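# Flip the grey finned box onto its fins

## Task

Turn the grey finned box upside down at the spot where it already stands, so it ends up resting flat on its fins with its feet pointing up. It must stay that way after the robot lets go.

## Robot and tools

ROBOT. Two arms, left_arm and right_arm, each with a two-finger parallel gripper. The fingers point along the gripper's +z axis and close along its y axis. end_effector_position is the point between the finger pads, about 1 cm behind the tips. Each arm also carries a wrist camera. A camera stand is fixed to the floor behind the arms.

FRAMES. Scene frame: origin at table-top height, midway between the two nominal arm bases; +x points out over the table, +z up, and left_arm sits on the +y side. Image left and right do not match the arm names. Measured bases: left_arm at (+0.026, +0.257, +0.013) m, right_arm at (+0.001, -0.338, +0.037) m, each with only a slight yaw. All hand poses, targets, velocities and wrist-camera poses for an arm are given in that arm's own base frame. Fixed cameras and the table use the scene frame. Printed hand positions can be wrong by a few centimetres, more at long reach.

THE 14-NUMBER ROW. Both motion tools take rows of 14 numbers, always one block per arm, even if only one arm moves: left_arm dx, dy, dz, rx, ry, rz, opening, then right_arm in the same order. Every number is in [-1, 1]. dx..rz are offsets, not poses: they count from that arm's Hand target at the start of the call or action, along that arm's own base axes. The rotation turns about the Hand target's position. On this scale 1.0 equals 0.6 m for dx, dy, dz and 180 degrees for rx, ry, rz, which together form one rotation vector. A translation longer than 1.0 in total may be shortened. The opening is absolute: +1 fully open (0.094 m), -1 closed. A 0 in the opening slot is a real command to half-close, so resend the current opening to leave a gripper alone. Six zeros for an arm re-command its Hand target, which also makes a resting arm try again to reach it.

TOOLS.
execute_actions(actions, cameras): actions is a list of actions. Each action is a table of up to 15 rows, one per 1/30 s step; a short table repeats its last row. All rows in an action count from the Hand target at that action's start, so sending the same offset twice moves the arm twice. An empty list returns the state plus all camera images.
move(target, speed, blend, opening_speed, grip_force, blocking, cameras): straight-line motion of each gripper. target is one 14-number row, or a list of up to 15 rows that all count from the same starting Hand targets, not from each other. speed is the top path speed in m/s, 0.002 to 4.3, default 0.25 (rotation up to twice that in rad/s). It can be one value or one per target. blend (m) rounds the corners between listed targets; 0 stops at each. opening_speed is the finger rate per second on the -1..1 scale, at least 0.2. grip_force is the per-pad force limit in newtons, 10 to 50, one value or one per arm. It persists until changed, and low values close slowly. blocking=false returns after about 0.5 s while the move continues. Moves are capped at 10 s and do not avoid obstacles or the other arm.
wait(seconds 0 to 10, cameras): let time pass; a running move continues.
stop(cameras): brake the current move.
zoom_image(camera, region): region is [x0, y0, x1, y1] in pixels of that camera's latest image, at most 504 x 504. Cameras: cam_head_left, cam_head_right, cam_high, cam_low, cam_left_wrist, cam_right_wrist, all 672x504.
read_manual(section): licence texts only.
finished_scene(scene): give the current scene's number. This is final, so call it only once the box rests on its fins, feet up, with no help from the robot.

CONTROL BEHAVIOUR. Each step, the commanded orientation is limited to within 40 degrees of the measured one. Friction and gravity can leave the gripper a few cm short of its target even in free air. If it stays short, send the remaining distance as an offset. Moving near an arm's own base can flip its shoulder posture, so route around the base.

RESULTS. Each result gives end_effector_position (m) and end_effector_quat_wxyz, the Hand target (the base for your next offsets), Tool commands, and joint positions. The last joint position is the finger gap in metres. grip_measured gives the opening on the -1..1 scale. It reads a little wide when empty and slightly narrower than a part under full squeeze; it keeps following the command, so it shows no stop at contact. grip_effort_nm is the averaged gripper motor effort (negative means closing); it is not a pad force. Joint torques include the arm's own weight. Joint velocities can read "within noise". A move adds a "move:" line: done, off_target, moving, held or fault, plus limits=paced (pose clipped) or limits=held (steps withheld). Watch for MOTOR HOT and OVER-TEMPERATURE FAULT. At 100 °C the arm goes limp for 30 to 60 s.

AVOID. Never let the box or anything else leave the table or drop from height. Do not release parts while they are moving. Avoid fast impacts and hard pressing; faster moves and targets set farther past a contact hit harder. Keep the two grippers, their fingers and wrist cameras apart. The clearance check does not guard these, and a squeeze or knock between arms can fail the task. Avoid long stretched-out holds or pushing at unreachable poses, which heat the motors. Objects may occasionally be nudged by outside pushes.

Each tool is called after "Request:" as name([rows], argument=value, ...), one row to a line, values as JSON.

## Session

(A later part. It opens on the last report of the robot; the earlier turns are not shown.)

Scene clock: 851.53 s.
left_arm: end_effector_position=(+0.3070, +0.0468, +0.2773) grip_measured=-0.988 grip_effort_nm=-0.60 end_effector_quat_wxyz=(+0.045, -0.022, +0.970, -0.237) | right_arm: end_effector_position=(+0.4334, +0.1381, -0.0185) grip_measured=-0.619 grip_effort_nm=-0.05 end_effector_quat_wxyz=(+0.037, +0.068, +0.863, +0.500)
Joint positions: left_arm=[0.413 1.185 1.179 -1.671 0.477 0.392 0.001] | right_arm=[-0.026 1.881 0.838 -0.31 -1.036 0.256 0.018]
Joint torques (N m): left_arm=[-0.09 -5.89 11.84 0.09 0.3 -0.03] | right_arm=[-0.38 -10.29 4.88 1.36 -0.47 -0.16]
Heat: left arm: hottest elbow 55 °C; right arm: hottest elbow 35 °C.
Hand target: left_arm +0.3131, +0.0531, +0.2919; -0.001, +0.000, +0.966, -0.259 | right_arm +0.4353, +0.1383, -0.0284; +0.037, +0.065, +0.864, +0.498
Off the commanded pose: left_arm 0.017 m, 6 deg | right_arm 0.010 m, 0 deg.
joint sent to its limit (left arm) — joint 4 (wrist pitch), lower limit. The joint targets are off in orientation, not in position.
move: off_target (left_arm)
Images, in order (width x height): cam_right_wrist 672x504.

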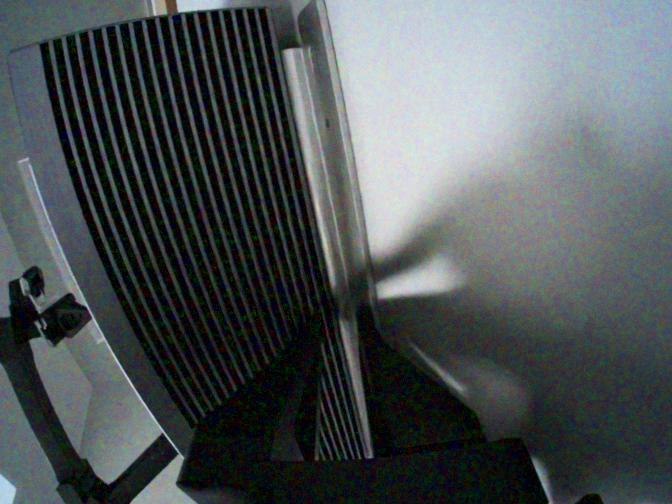

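Request:
move([
  [0,0,0,0,0,0,-1, 0.0,0.0,0.04,0,0,0,-0.62],
  [0,0,0,0,0,0,-1, 0.0,-0.07,0.04,0,0,0,-0.62],
  [0,0,0,0,0,0,-1, 0.0,-0.07,0.0,0,0,0,-0.62],
], speed=[0.03,0.05,0.02], cameras=["cam_right_wrist","cam_low"])

Request:
zoom_image(camera="cam_right_wrist", region=[260, 230, 400, 330])

Request:
zoom_image(camera="cam_right_wrist", region=[260, 20, 400, 120])

Scene clock: 875.30 s.
left_arm: end_effector_position=(+0.3070, +0.0468, +0.2773) grip_measured=-0.988 grip_effort_nm=-0.60 end_effector_quat_wxyz=(+0.045, -0.022, +0.970, -0.237) | right_arm: end_effector_position=(+0.4240, +0.1036, -0.0216) grip_measured=-0.619 grip_effort_nm=-0.04 end_effector_quat_wxyz=(+0.027, +0.066, +0.862, +0.502)
Joint positions: left_arm=[0.413 1.185 1.179 -1.671 0.477 0.392 0.001] | right_arm=[-0.113 1.902 0.869 -0.508 -1.053 0.057 0.018]
Joint torques (N m): left_arm=[-0.03 -5.95 11.86 0.13 0.29 -0.02] | right_arm=[-1.85 -10.52 5.79 1.26 -0.26 -0.2]
Heat: left arm: hottest elbow 56 °C; right arm: hottest elbow 35 °C.
Hand target: left_arm +0.3131, +0.0531, +0.2919; -0.001, +0.000, +0.966, -0.259 | right_arm +0.4353, +0.0963, -0.0285; +0.037, +0.065, +0.864, +0.498
Off the commanded pose: left_arm 0.017 m, 6 deg | right_arm 0.015 m, 1 deg.
joint sent to its limit (left arm) — joint 4 (wrist pitch), lower limit. The joint targets are off in orientation, not in position.
move: off_target (left_arm, right_arm)
Images, in order (width x height): cam_low 672x504, cam_right_wrist 672x504.

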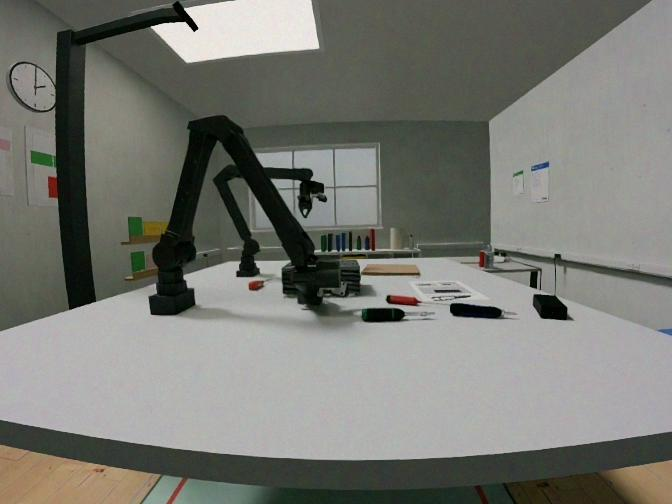

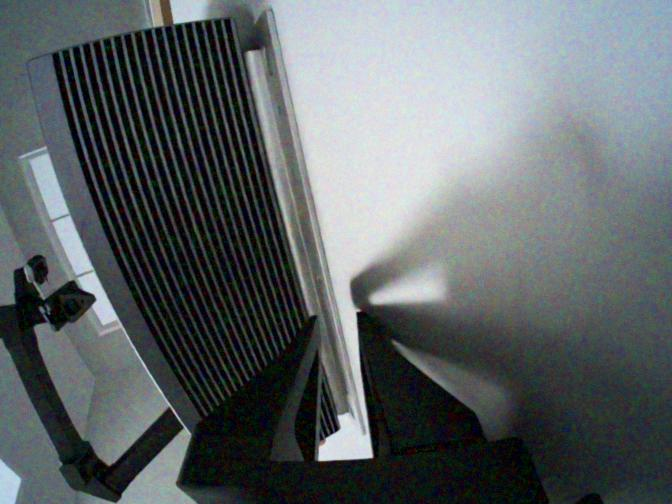

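Scaled by 3.600 from the camera's 672x504 image, which has a finer 960x720 frame.

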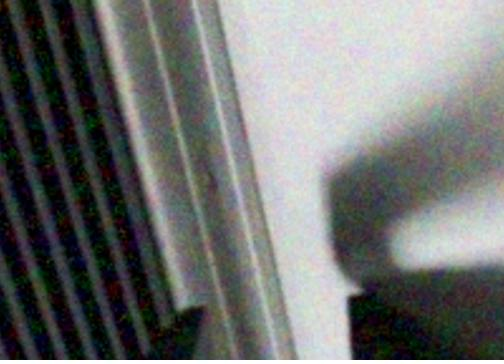

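Scaled by 3.600 from the camera's 672x504 image, which has a finer 960x720 frame.

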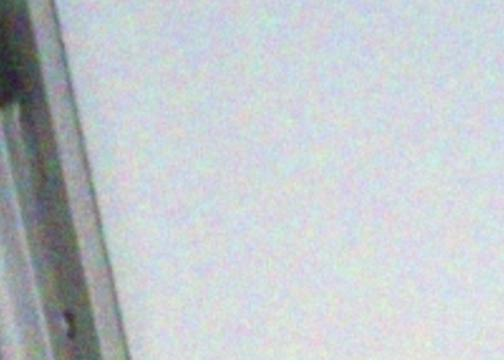

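Request:
move([
  [0,0,0,0,0,0,-1, 0.0,0.0,0.08,0,0,0,-1],
  [0,0,0,0,0,0,-1, 0.0,0.07,0.08,0,0,0,-1],
], speed=[0.05,0.04], cameras=["cam_right_wrist"])

Request:
zoom_image(camera="cam_right_wrist", region=[260, 230, 400, 330])

Scene clock: 996.60 s.
left_arm: end_effector_position=(+0.3070, +0.0468, +0.2773) grip_measured=-0.988 grip_effort_nm=-0.60 end_effector_quat_wxyz=(+0.045, -0.022, +0.970, -0.237) | right_arm: end_effector_position=(+0.4339, +0.1326, +0.0146) grip_measured=-0.986 grip_effort_nm=-0.77 end_effector_quat_wxyz=(+0.032, +0.072, +0.863, +0.498)
Joint positions: left_arm=[0.413 1.185 1.179 -1.671 0.477 0.392 0.001] | right_arm=[-0.039 1.8 0.857 -0.44 -1.036 0.235 0.001]
Joint torques (N m): left_arm=[-0.21 -5.89 11.9 0.13 0.3 -0.02] | right_arm=[-0.26 -12.98 4.78 1.18 -0.48 -0.02]
Heat: left arm: hottest elbow 56 °C; right arm: hottest elbow 37 °C.
Hand target: left_arm +0.3131, +0.0531, +0.2919; -0.001, +0.000, +0.966, -0.259 | right_arm +0.4353, +0.1382, +0.0196; +0.037, +0.065, +0.864, +0.498
Off the commanded pose: left_arm 0.017 m, 6 deg | right_arm 0.008 m, 1 deg.
joint sent to its limit (left arm) — joint 4 (wrist pitch), lower limit. The joint targets are off in orientation, not in position.
move: off_target (left_arm)
Images, in order (width x height): cam_right_wrist 672x504.

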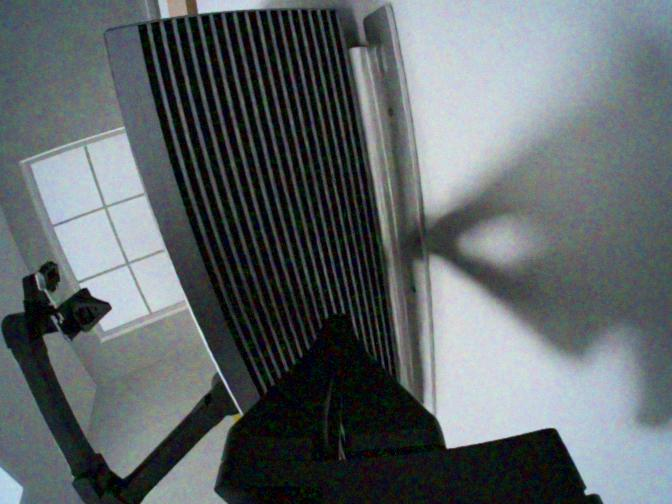

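Scaled by 3.600 from the camera's 672x504 image, which has a finer 960x720 frame.

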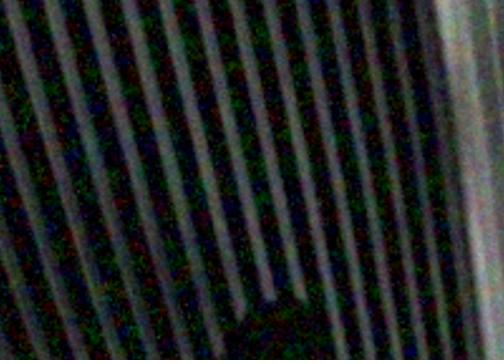

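Request:
move(target=[0,0,0,0,0,0,-1, 0.0,0.03,0.0,0,0,0,-1], speed=[0.02], cameras=["cam_right_wrist"])

Request:
zoom_image(camera="cam_right_wrist", region=[260, 230, 400, 330])

Scene clock: 1004.47 s.
left_arm: end_effector_position=(+0.3070, +0.0468, +0.2773) grip_measured=-0.988 grip_effort_nm=-0.60 end_effector_quat_wxyz=(+0.045, -0.022, +0.970, -0.237) | right_arm: end_effector_position=(+0.4360, +0.1420, +0.0143) grip_measured=-0.986 grip_effort_nm=-0.77 end_effector_quat_wxyz=(+0.037, +0.080, +0.864, +0.496)
Joint positions: left_arm=[0.413 1.185 1.179 -1.671 0.477 0.392 0.001] | right_arm=[-0.014 1.792 0.84 -0.365 -1.021 0.315 0.001]
Joint torques (N m): left_arm=[-0.21 -6.07 11.86 0.13 0.3 -0.03] | right_arm=[1.67 -13.04 4.9 1.54 -0.63 0]
Heat: left arm: hottest elbow 56 °C; right arm: hottest elbow 37 °C.
Hand target: left_arm +0.3131, +0.0531, +0.2919; -0.001, +0.000, +0.966, -0.259 | right_arm +0.4352, +0.1562, +0.0195; +0.037, +0.065, +0.864, +0.498
Off the commanded pose: left_arm 0.017 m, 6 deg | right_arm 0.015 m, 2 deg.
joint sent to its limit (left arm) — joint 4 (wrist pitch), lower limit. The joint targets are off in orientation, not in position.
move: off_target (left_arm, right_arm)
Images, in order (width x height): cam_right_wrist 672x504.

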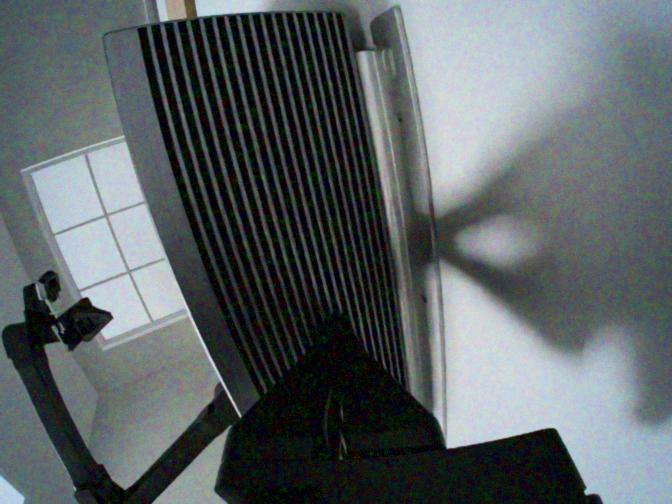

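Scaled by 3.600 from the camera's 672x504 image, which has a finer 960x720 frame.

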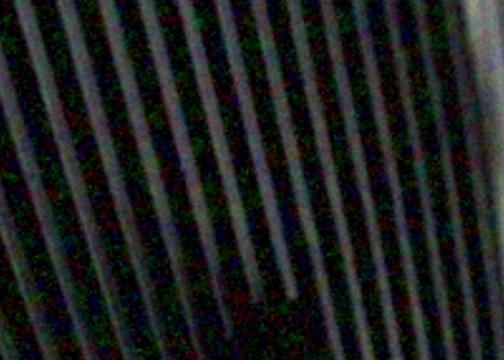

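Request:
move(target=[0,0,0,0,0,0,-1, 0.0,0.01,0.05,0,0,0,-1], speed=[0.02], cameras=["cam_right_wrist"])

Request:
zoom_image(camera="cam_right_wrist", region=[260, 230, 400, 330])

Scene clock: 1011.67 s.
left_arm: end_effector_position=(+0.3070, +0.0468, +0.2773) grip_measured=-0.988 grip_effort_nm=-0.60 end_effector_quat_wxyz=(+0.045, -0.022, +0.970, -0.237) | right_arm: end_effector_position=(+0.4351, +0.1430, +0.0325) grip_measured=-0.986 grip_effort_nm=-0.77 end_effector_quat_wxyz=(+0.040, +0.085, +0.869, +0.486)
Joint positions: left_arm=[0.413 1.185 1.179 -1.671 0.477 0.392 0.001] | right_arm=[-0.006 1.733 0.837 -0.401 -0.995 0.339 0.001]
Joint torques (N m): left_arm=[-0.03 -5.89 11.89 0.12 0.3 -0.01] | right_arm=[2.67 -13.86 6.2 0.65 -1.65 0.02]
Heat: left arm: hottest elbow 57 °C; right arm: hottest elbow 36 °C.
Hand target: left_arm +0.3131, +0.0531, +0.2919; -0.001, +0.000, +0.966, -0.259 | right_arm +0.4353, +0.1623, +0.0496; +0.037, +0.065, +0.864, +0.498
Off the commanded pose: left_arm 0.017 m, 6 deg | right_arm 0.026 m, 3 deg.
joint sent to its limit (left arm) — joint 4 (wrist pitch), lower limit. The joint targets are off in orientation, not in position.
move: off_target (left_arm, right_arm)
Images, in order (width x height): cam_right_wrist 672x504.

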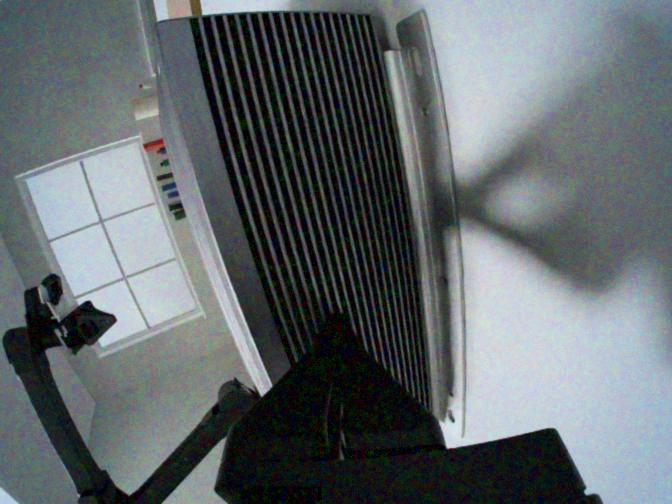

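Scaled by 3.600 from the camera's 672x504 image, which has a finer 960x720 frame.

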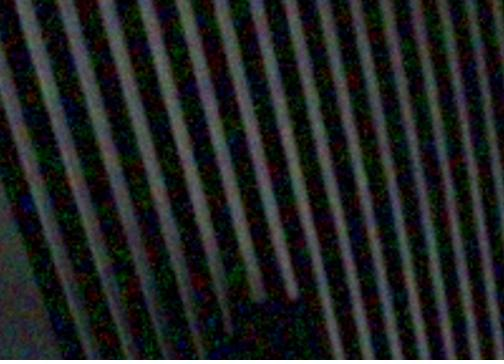

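Request:
move(target=[0,0,0,0,0,0,-1, 0.0,0.012,0.05,0,0,0,-1], speed=[0.02], cameras=["cam_right_wrist"])

Request:
zoom_image(camera="cam_right_wrist", region=[260, 230, 400, 330])

Scene clock: 1022.70 s.
left_arm: end_effector_position=(+0.3070, +0.0468, +0.2773) grip_measured=-0.988 grip_effort_nm=-0.60 end_effector_quat_wxyz=(+0.045, -0.022, +0.970, -0.237) | right_arm: end_effector_position=(+0.4308, +0.1462, +0.0624) grip_measured=-0.986 grip_effort_nm=-0.77 end_effector_quat_wxyz=(+0.039, +0.091, +0.868, +0.487)
Joint positions: left_arm=[0.413 1.185 1.179 -1.671 0.477 0.392 0.001] | right_arm=[0.002 1.652 0.837 -0.462 -0.992 0.37 0.001]
Joint torques (N m): left_arm=[-0.03 -5.89 11.88 0.13 0.3 -0.02] | right_arm=[3.02 -12.22 7.79 0.83 -1.45 0.05]
Heat: left arm: hottest elbow 57 °C; right arm: hottest elbow 37 °C.
Hand target: left_arm +0.3131, +0.0531, +0.2919; -0.001, +0.000, +0.966, -0.259 | right_arm +0.4353, +0.1694, +0.0796; +0.037, +0.065, +0.864, +0.498
Off the commanded pose: left_arm 0.017 m, 6 deg | right_arm 0.029 m, 3 deg.
joint sent to its limit (left arm) — joint 4 (wrist pitch), lower limit. The joint targets are off in orientation, not in position.
move: off_target (left_arm, right_arm)
Images, in order (width x height): cam_right_wrist 672x504.

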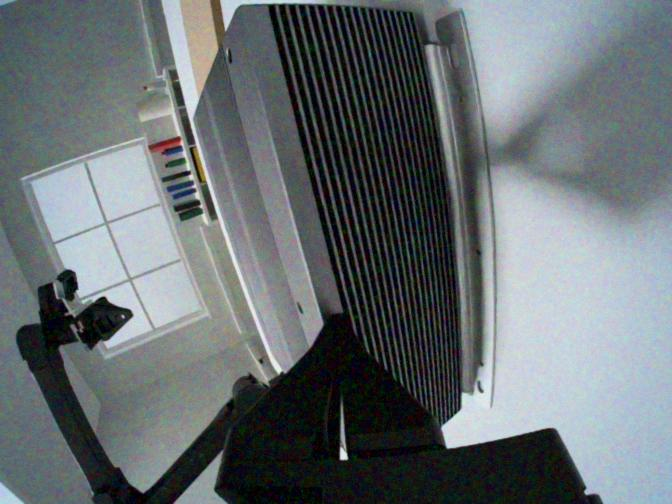

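Scaled by 3.600 from the camera's 672x504 image, which has a finer 960x720 frame.

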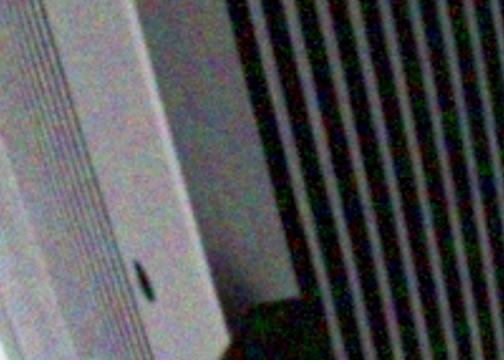

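Request:
move([
  [0,0,0,0,0,0,-1, 0.0,-0.11,0.0,0,0,0,1],
  [0,0,0,0,0,0,-1, 0.0,-0.11,-0.09,0,0,0,1],
], speed=[0.06,0.06], cameras=["cam_right_wrist","cam_head_right"])

Request:
zoom_image(camera="cam_head_right", region=[300, 200, 450, 330])

Scene clock: 1258.57 s.
left_arm: end_effector_position=(+0.3070, +0.0468, +0.2773) grip_measured=-0.988 grip_effort_nm=-0.60 end_effector_quat_wxyz=(+0.045, -0.022, +0.970, -0.237) | right_arm: end_effector_position=(+0.4310, +0.1088, +0.0275) grip_measured=+0.999 grip_effort_nm=0.07 end_effector_quat_wxyz=(+0.029, +0.065, +0.865, +0.497)
Joint positions: left_arm=[0.413 1.185 1.179 -1.671 0.477 0.392 0.001] | right_arm=[-0.096 1.784 0.892 -0.615 -1.041 0.091 0.094]
Joint torques (N m): left_arm=[-0.15 -5.83 11.92 0.08 0.3 -0.02] | right_arm=[-1.9 -11.58 5.33 1.25 -0.78 -0.25]
Heat: left arm: hottest elbow 58 °C; right arm: hottest elbow 42 °C.
Hand target: left_arm +0.3131, +0.0531, +0.2919; -0.001, +0.000, +0.966, -0.259 | right_arm +0.4352, +0.1035, +0.0255; +0.037, +0.065, +0.864, +0.498
Off the commanded pose: left_arm 0.017 m, 6 deg | right_arm 0.007 m, 1 deg.
joint sent to its limit (left arm) — joint 4 (wrist pitch), lower limit. The joint targets are off in orientation, not in position.
move: off_target (left_arm)
Images, in order (width x height): cam_head_right 672x504, cam_right_wrist 672x504.

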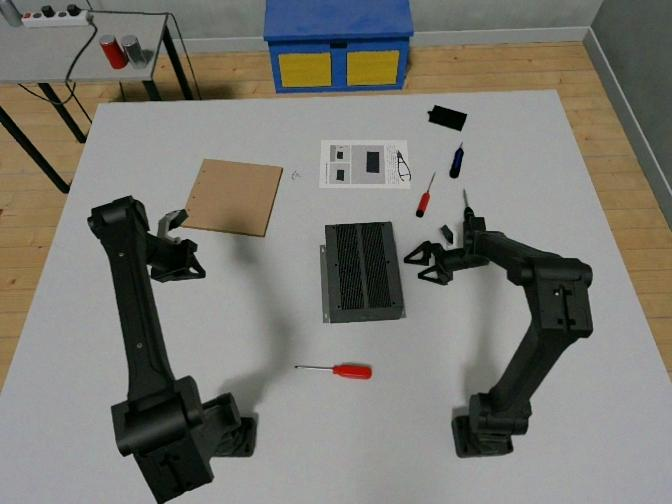

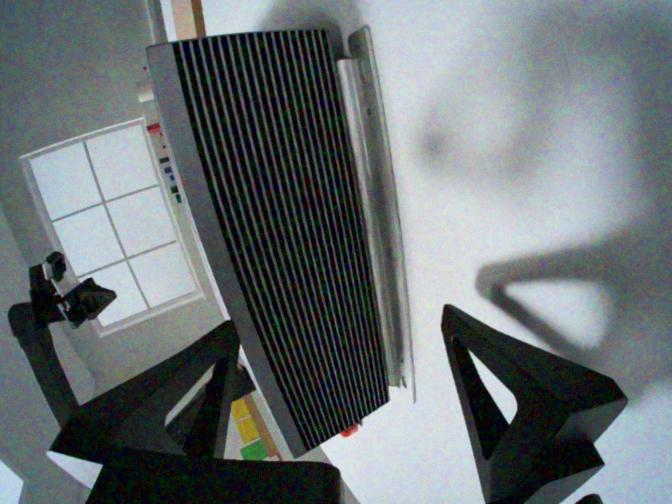

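Scaled by 3.360.

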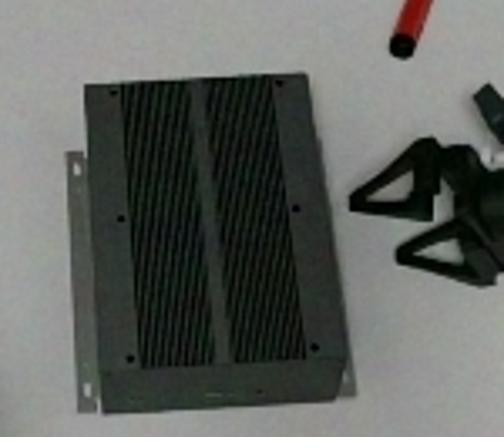

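Request:
move(target=[0,0,0,0,0,0,-1, 0.0,0.0,-0.09,0,0,0,1], speed=[0.05])

Scene clock: 1273.67 s.
left_arm: end_effector_position=(+0.3070, +0.0468, +0.2773) grip_measured=-0.988 grip_effort_nm=-0.60 end_effector_quat_wxyz=(+0.045, -0.022, +0.970, -0.237) | right_arm: end_effector_position=(+0.4426, +0.1110, +0.0104) grip_measured=+0.999 grip_effort_nm=0.07 end_effector_quat_wxyz=(+0.054, +0.049, +0.854, +0.515)
Joint positions: left_arm=[0.413 1.185 1.179 -1.671 0.477 0.392 0.001] | right_arm=[-0.097 1.846 0.891 -0.492 -1.084 0.091 0.094]
Joint torques (N m): left_arm=[-0.09 -5.83 11.89 0.1 0.29 -0.02] | right_arm=[-1.44 -6.12 3.49 1.73 0.97 -0.22]
Heat: left arm: hottest elbow 58 °C; right arm: hottest elbow 40 °C.
Hand target: left_arm +0.3131, +0.0531, +0.2919; -0.001, +0.000, +0.966, -0.259 | right_arm +0.4353, +0.1034, -0.0285; +0.037, +0.065, +0.864, +0.498
Off the commanded pose: left_arm 0.017 m, 6 deg | right_arm 0.040 m, 4 deg.
joint sent to its limit (left arm) — joint 4 (wrist pitch), lower limit. The joint targets are off in orientation, not in position.
move: off_target (left_arm, right_arm)

Request:
move(target=[0.143,-0.3235,-0.3865,-0.1526,-0.0286,0.1125,-1, 0.0,0.0,0.08,0,0,0,1], speed=[0.12], cameras=["cam_left_wrist","cam_head_right"])

Scene clock: 1308.03 s.
left_arm: end_effector_position=(+0.4004, -0.1373, +0.0669) grip_measured=-0.988 grip_effort_nm=-0.60 end_effector_quat_wxyz=(+0.095, -0.153, +0.861, -0.476) | right_arm: end_effector_position=(+0.4325, +0.1089, +0.0144) grip_measured=+0.999 grip_effort_nm=0.07 end_effector_quat_wxyz=(+0.031, +0.063, +0.863, +0.500)
Joint positions: left_arm=[0.002 1.496 0.633 -0.183 0.913 -0.612 0.001] | right_arm=[-0.097 1.819 0.891 -0.577 -1.047 0.086 0.094]
Joint torques (N m): left_arm=[-1.67 -6.95 6.32 2 0.4 -0.23] | right_arm=[-1.55 -13.57 4.97 0.29 -0.53 -0.14]
Heat: left arm: hottest elbow 57 °C; right arm: hottest elbow 37 °C.
Hand target: left_arm +0.3989, -0.1410, +0.0601; +0.087, -0.157, +0.861, -0.475 | right_arm +0.4353, +0.1034, +0.0194; +0.037, +0.065, +0.864, +0.498
Off the commanded pose: left_arm 0.008 m, 1 deg | right_arm 0.008 m, 1 deg.
move: done
Images, in order (width x height): cam_head_right 672x504, cam_left_wrist 672x504.

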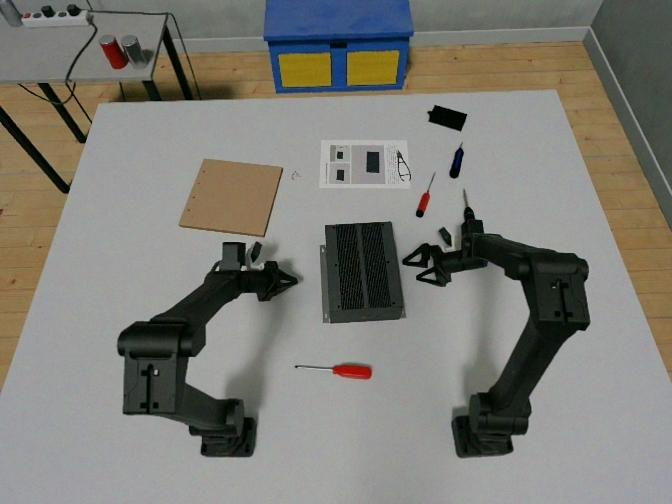

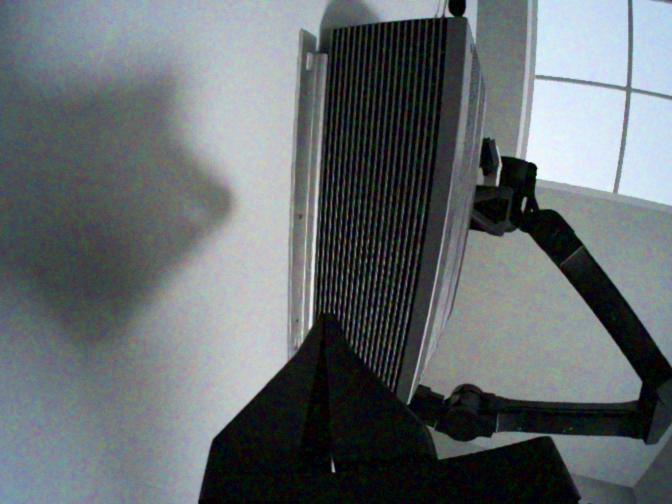

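Request:
execute_actions(actions=[])

Scene clock: 1353.50 s.
left_arm: end_effector_position=(+0.4004, -0.1373, +0.0669) grip_measured=-0.988 grip_effort_nm=-0.60 end_effector_quat_wxyz=(+0.094, -0.153, +0.861, -0.476) | right_arm: end_effector_position=(+0.4325, +0.1089, +0.0144) grip_measured=+0.999 grip_effort_nm=0.07 end_effector_quat_wxyz=(+0.031, +0.063, +0.863, +0.500)
Joint positions: left_arm=[0.002 1.496 0.633 -0.183 0.913 -0.612 0.001] | right_arm=[-0.097 1.819 0.891 -0.577 -1.047 0.086 0.094]
Joint velocities: within noise
Joint torques (N m): left_arm=[-1.61 -6.95 6.35 2.07 0.42 -0.24] | right_arm=[-1.96 -13.45 5.04 0.29 -0.48 -0.14]
Heat: left arm: hottest elbow 50 °C; right arm: hottest elbow 36 °C.
Hand target: left_arm +0.3989, -0.1410, +0.0601; +0.087, -0.156, +0.861, -0.475 | right_arm +0.4353, +0.1034, +0.0194; +0.037, +0.065, +0.864, +0.498
Tool commands: left_gripper/opening=-1.0 right_gripper/opening=+1.0
Off the commanded pose: left_arm 0.008 m, 1 deg | right_arm 0.008 m, 1 deg.

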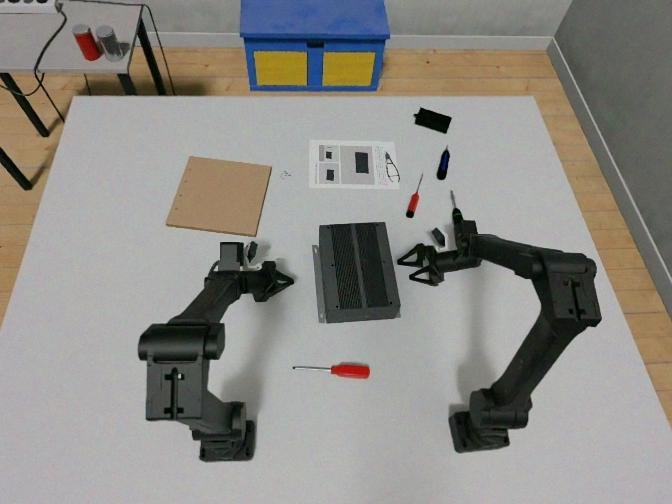

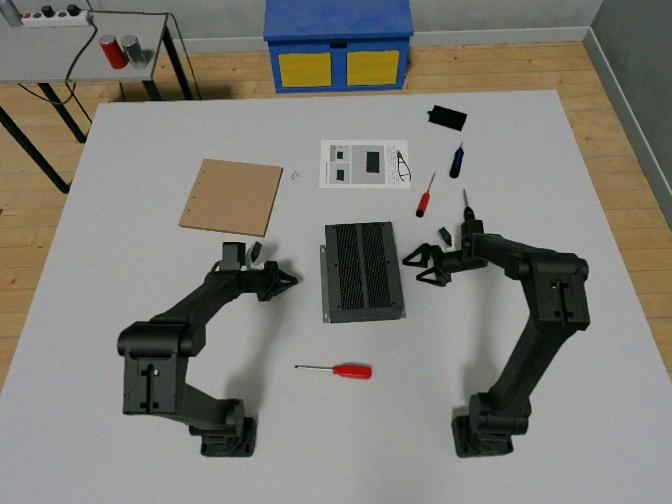

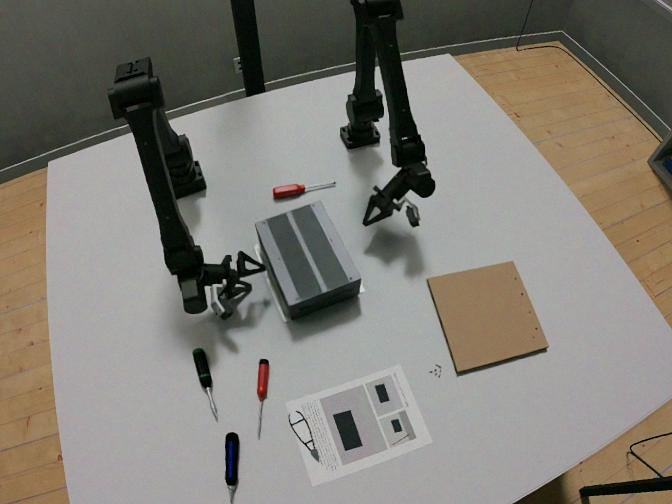

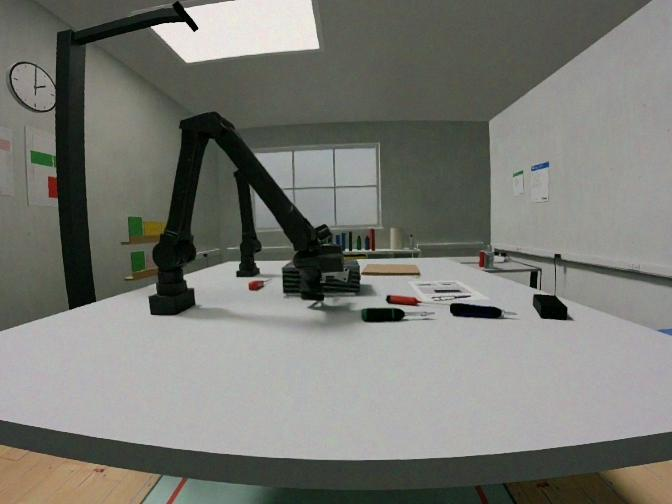

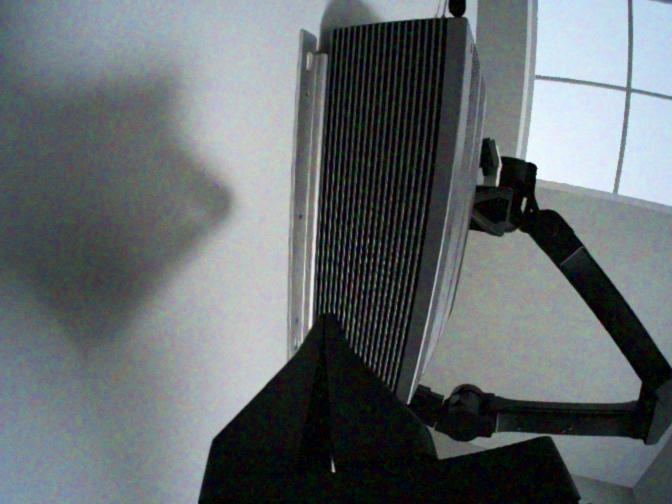

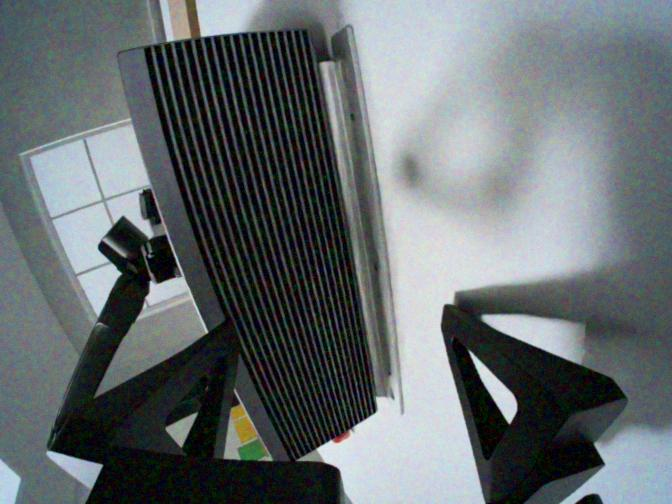

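Request:
move(target=[0.003, 0.006, -0.107, 0,0,0,-1, 0,0,0,0,0,0,1], speed=0.06, cameras=["cam_left_wrist"])

Scene clock: 1440.37 s.
left_arm: end_effector_position=(+0.4021, -0.1373, +0.0028) grip_measured=-0.988 grip_effort_nm=-0.60 end_effector_quat_wxyz=(+0.091, -0.155, +0.861, -0.475) | right_arm: end_effector_position=(+0.4325, +0.1089, +0.0144) grip_measured=+0.999 grip_effort_nm=0.07 end_effector_quat_wxyz=(+0.031, +0.063, +0.863, +0.500)
Joint positions: left_arm=[0.002 1.693 0.605 0.033 0.913 -0.612 0.001] | right_arm=[-0.097 1.819 0.891 -0.577 -1.047 0.086 0.094]
Joint torques (N m): left_arm=[-0.73 -7.88 4.83 2.13 0.6 -0.1] | right_arm=[-1.61 -13.45 5.09 0.34 -0.52 -0.15]
Heat: left arm: hottest elbow 46 °C; right arm: hottest elbow 36 °C.
Hand target: left_arm +0.4006, -0.1374, -0.0042; +0.087, -0.157, +0.861, -0.475 | right_arm +0.4353, +0.1034, +0.0194; +0.037, +0.065, +0.864, +0.498
Off the commanded pose: left_arm 0.007 m, 0 deg | right_arm 0.008 m, 1 deg.
move: done
Images, in order (width x height): cam_left_wrist 672x504.

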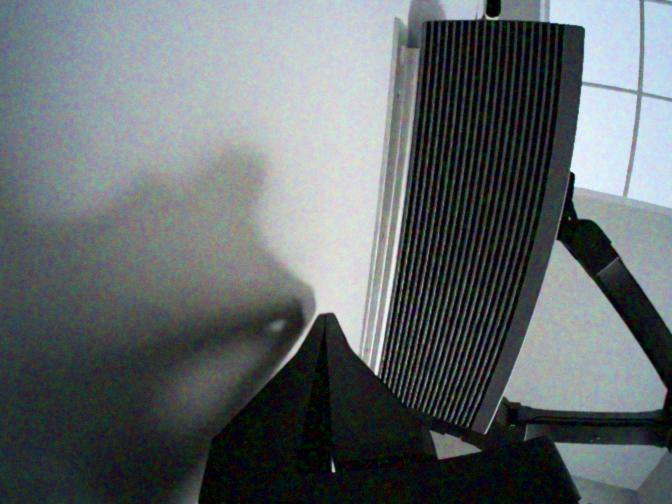

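Request:
move(target=[0, 0, -0.0133, 0,0,0,-1, 0,0,0,0,0,0,1], speed=0.02, cameras=["cam_left_wrist"])

Request:
move(target=[0, 0, -0.01, 0,0,0,-1, 0,0,0,0,0,0,1], speed=0.02, cameras=["cam_left_wrist"])

Scene clock: 1447.17 s.
left_arm: end_effector_position=(+0.4032, -0.1374, -0.0039) grip_measured=-0.988 grip_effort_nm=-0.60 end_effector_quat_wxyz=(+0.092, -0.154, +0.861, -0.476) | right_arm: end_effector_position=(+0.4325, +0.1089, +0.0144) grip_measured=+0.999 grip_effort_nm=0.07 end_effector_quat_wxyz=(+0.031, +0.063, +0.863, +0.500)
Joint positions: left_arm=[0.002 1.718 0.605 0.061 0.913 -0.612 0.001] | right_arm=[-0.097 1.819 0.891 -0.577 -1.047 0.086 0.094]
Joint torques (N m): left_arm=[-0.79 -7.71 4.55 2.09 0.58 -0.11] | right_arm=[-1.61 -13.51 5.01 0.39 -0.47 -0.11]
Heat: left arm: hottest elbow 46 °C; right arm: hottest elbow 36 °C.
Hand target: left_arm +0.4005, -0.1374, -0.0122; +0.087, -0.157, +0.861, -0.475 | right_arm +0.4353, +0.1034, +0.0194; +0.037, +0.065, +0.864, +0.498
Off the commanded pose: left_arm 0.009 m, 1 deg | right_arm 0.008 m, 1 deg.
move: done
Images, in order (width x height): cam_left_wrist 672x504.

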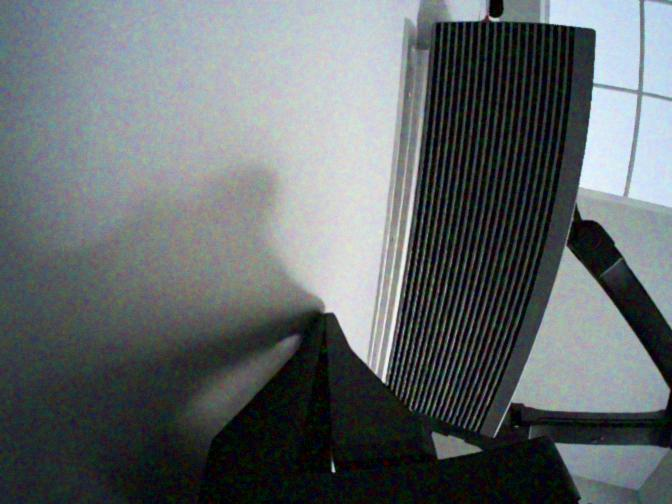

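Scene clock: 1448.03 s.
left_arm: end_effector_position=(+0.4053, -0.1381, -0.0044) grip_measured=-0.988 grip_effort_nm=-0.60 end_effector_quat_wxyz=(+0.097, -0.150, +0.859, -0.480) | right_arm: end_effector_position=(+0.4325, +0.1089, +0.0144) grip_measured=+0.999 grip_effort_nm=0.07 end_effector_quat_wxyz=(+0.031, +0.063, +0.863, +0.500)
Joint positions: left_arm=[0.002 1.727 0.605 0.085 0.92 -0.612 0.001] | right_arm=[-0.097 1.819 0.891 -0.577 -1.047 0.086 0.094]
Joint torques (N m): left_arm=[-0.79 -7.12 4.4 1.94 0.29 -0.1] | right_arm=[-1.9 -13.39 4.92 0.35 -0.5 -0.16]
Heat: left arm: hottest elbow 46 °C; right arm: hottest elbow 36 °C.
Hand target: left_arm +0.4005, -0.1374, -0.0182; +0.087, -0.157, +0.861, -0.475 | right_arm +0.4353, +0.1034, +0.0194; +0.037, +0.065, +0.864, +0.498
Off the commanded pose: left_arm 0.015 m, 1 deg | right_arm 0.008 m, 1 deg.
move: off_target (left_arm)
Images, in order (width x height): cam_left_wrist 672x504.

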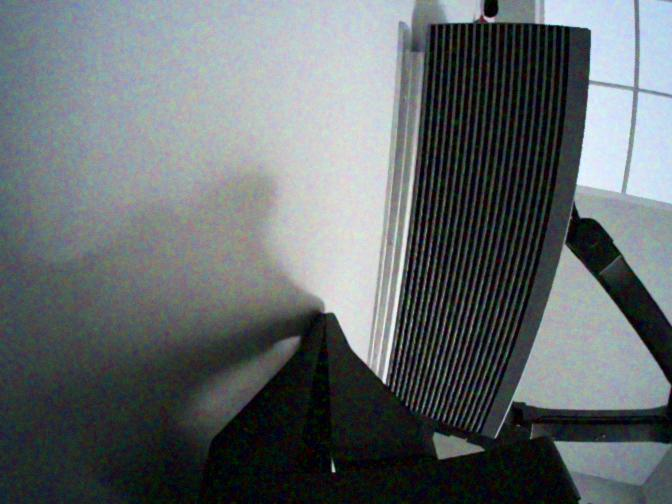

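Request:
move(target=[0.002, -0.075, 0.008, 0,0,0,-1, 0,0,0,0,0,0,1], speed=0.04, cameras=["cam_left_wrist"])

Request:
move(target=[0.002, -0.03, 0.0, 0,0,0,-1, 0,0,0,0,0,0,1], speed=0.03, cameras=["cam_left_wrist", "cam_head_right"])

Scene clock: 1458.50 s.
left_arm: end_effector_position=(+0.4064, -0.1793, -0.0032) grip_measured=-0.988 grip_effort_nm=-0.60 end_effector_quat_wxyz=(+0.097, -0.150, +0.860, -0.478) | right_arm: end_effector_position=(+0.4325, +0.1089, +0.0144) grip_measured=+0.999 grip_effort_nm=0.07 end_effector_quat_wxyz=(+0.031, +0.063, +0.863, +0.500)
Joint positions: left_arm=[-0.116 1.731 0.594 0.218 0.85 -0.766 0.001] | right_arm=[-0.097 1.819 0.891 -0.577 -1.047 0.086 0.094]
Joint torques (N m): left_arm=[-1.73 -8.06 4.48 2.21 0.26 -0.25] | right_arm=[-1.2 -13.27 4.94 0.32 -0.52 -0.15]
Heat: left arm: hottest elbow 45 °C; right arm: hottest elbow 36 °C.
Hand target: left_arm +0.4018, -0.1824, -0.0133; +0.087, -0.157, +0.861, -0.475 | right_arm +0.4353, +0.1034, +0.0194; +0.037, +0.065, +0.864, +0.498
Off the commanded pose: left_arm 0.012 m, 1 deg | right_arm 0.008 m, 1 deg.
move: off_target (left_arm)
Images, in order (width x height): cam_left_wrist 672x504.

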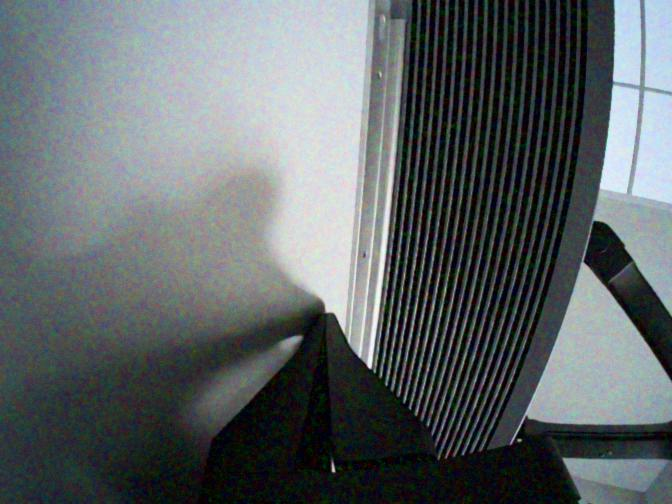

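Scene clock: 1459.73 s.
left_arm: end_effector_position=(+0.4065, -0.1970, -0.0030) grip_measured=-0.988 grip_effort_nm=-0.60 end_effector_quat_wxyz=(+0.097, -0.151, +0.860, -0.478) | right_arm: end_effector_position=(+0.4325, +0.1089, +0.0144) grip_measured=+0.999 grip_effort_nm=0.07 end_effector_quat_wxyz=(+0.031, +0.063, +0.863, +0.500)
Joint positions: left_arm=[-0.165 1.737 0.594 0.268 0.82 -0.824 0.001] | right_arm=[-0.097 1.819 0.891 -0.577 -1.047 0.086 0.094]
Joint torques (N m): left_arm=[-1.73 -7.71 4.72 2.32 0.21 -0.24] | right_arm=[-1.38 -13.27 4.97 0.25 -0.54 -0.18]
Heat: left arm: hottest elbow 45 °C; right arm: hottest elbow 36 °C.
Hand target: left_arm +0.4030, -0.2004, -0.0133; +0.087, -0.157, +0.861, -0.475 | right_arm +0.4353, +0.1034, +0.0194; +0.037, +0.065, +0.864, +0.498
Off the commanded pose: left_arm 0.011 m, 1 deg | right_arm 0.008 m, 1 deg.
move: off_target (left_arm)
Images, in order (width x height): cam_head_right 672x504, cam_left_wrist 672x504.

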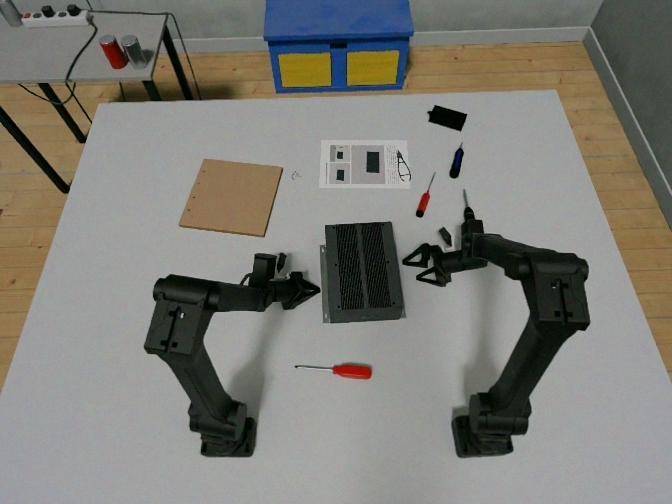

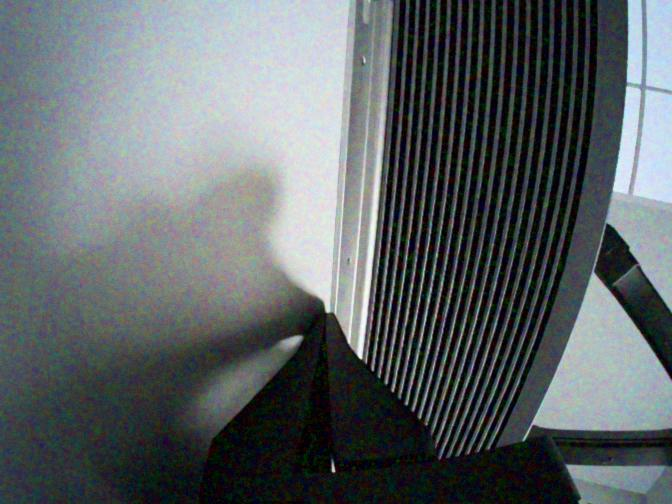

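Request:
move(target=[0.001, -0.025, -0.005, 0,0,0,-1, 0,0,0,0,0,0,1], speed=0.02, cameras=["cam_left_wrist"])

Scene clock: 1465.77 s.
left_arm: end_effector_position=(+0.4076, -0.2019, -0.0030) grip_measured=-0.988 grip_effort_nm=-0.60 end_effector_quat_wxyz=(+0.101, -0.159, +0.858, -0.478) | right_arm: end_effector_position=(+0.4325, +0.1089, +0.0144) grip_measured=+0.999 grip_effort_nm=0.07 end_effector_quat_wxyz=(+0.031, +0.063, +0.863, +0.500)
Joint positions: left_arm=[-0.181 1.74 0.588 0.305 0.799 -0.864 0.001] | right_arm=[-0.097 1.819 0.891 -0.577 -1.047 0.086 0.094]
Joint torques (N m): left_arm=[-3.6 -6.65 5.41 2.56 -0.01 -0.32] | right_arm=[-1.44 -13.1 5.01 0.28 -0.51 -0.11]
Heat: left arm: hottest elbow 45 °C; right arm: hottest elbow 35 °C.
Hand target: left_arm +0.4035, -0.2153, -0.0164; +0.087, -0.157, +0.861, -0.475 | right_arm +0.4353, +0.1034, +0.0194; +0.037, +0.065, +0.864, +0.498
Off the commanded pose: left_arm 0.019 m, 2 deg | right_arm 0.008 m, 1 deg.
move: off_target (left_arm)
Images, in order (width x height): cam_left_wrist 672x504.

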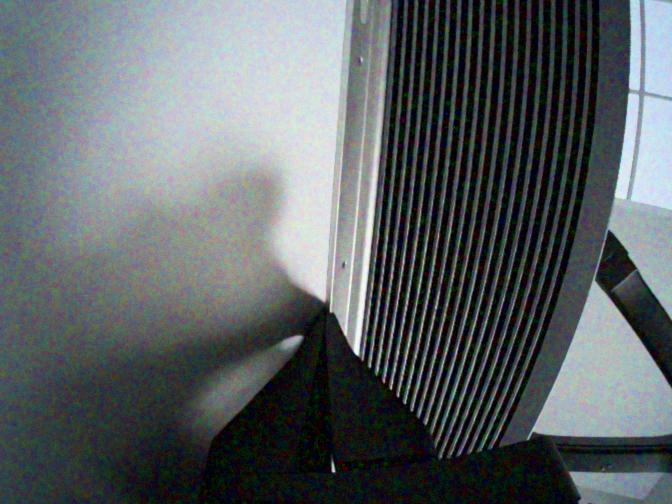

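Request:
execute_actions(actions=[], cameras=["cam_head_right", "cam_right_wrist"])

Request:
zoom_image(camera="cam_head_right", region=[290, 205, 440, 335])

Scene clock: 1473.53 s.
left_arm: end_effector_position=(+0.4076, -0.2019, -0.0030) grip_measured=-0.988 grip_effort_nm=-0.60 end_effector_quat_wxyz=(+0.101, -0.159, +0.858, -0.478) | right_arm: end_effector_position=(+0.4325, +0.1089, +0.0144) grip_measured=+0.999 grip_effort_nm=0.07 end_effector_quat_wxyz=(+0.031, +0.063, +0.863, +0.500)
Joint positions: left_arm=[-0.181 1.74 0.588 0.305 0.799 -0.864 0.001] | right_arm=[-0.097 1.819 0.891 -0.577 -1.047 0.086 0.094]
Joint velocities: within noise
Joint torques (N m): left_arm=[-3.72 -6.71 5.38 2.55 -0.01 -0.29] | right_arm=[-1.55 -13.98 5.16 0.14 -0.51 -0.16]
Heat: left arm: hottest elbow 45 °C; right arm: hottest elbow 35 °C.
Hand target: left_arm +0.4035, -0.2153, -0.0164; +0.087, -0.157, +0.861, -0.475 | right_arm +0.4353, +0.1034, +0.0194; +0.037, +0.065, +0.864, +0.498
Tool commands: left_gripper/opening=-1.0 right_gripper/opening=+1.0
Off the commanded pose: left_arm 0.019 m, 2 deg | right_arm 0.008 m, 1 deg.
Images, in order (width x height): cam_head_right 672x504, cam_right_wrist 672x504.

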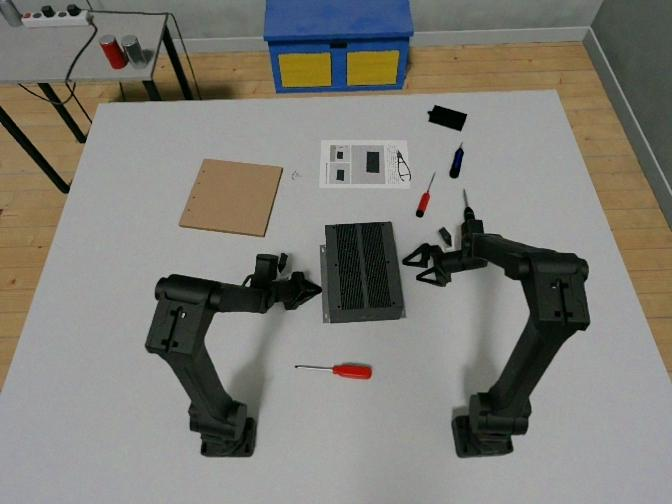

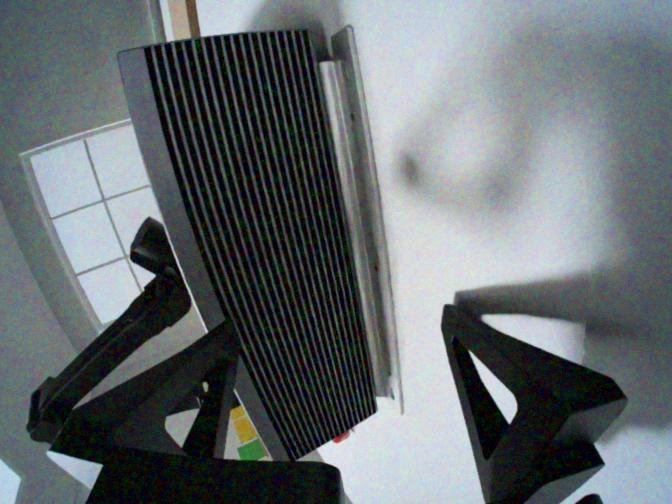

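Scaled by 3.360.

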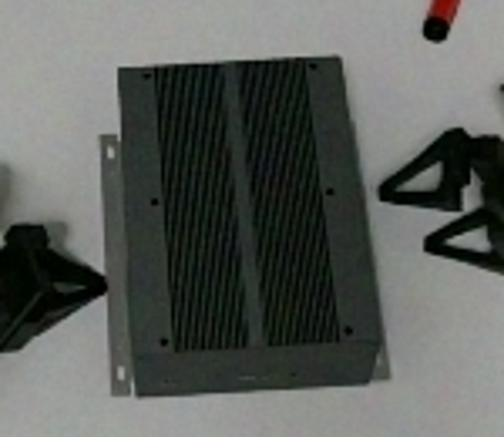

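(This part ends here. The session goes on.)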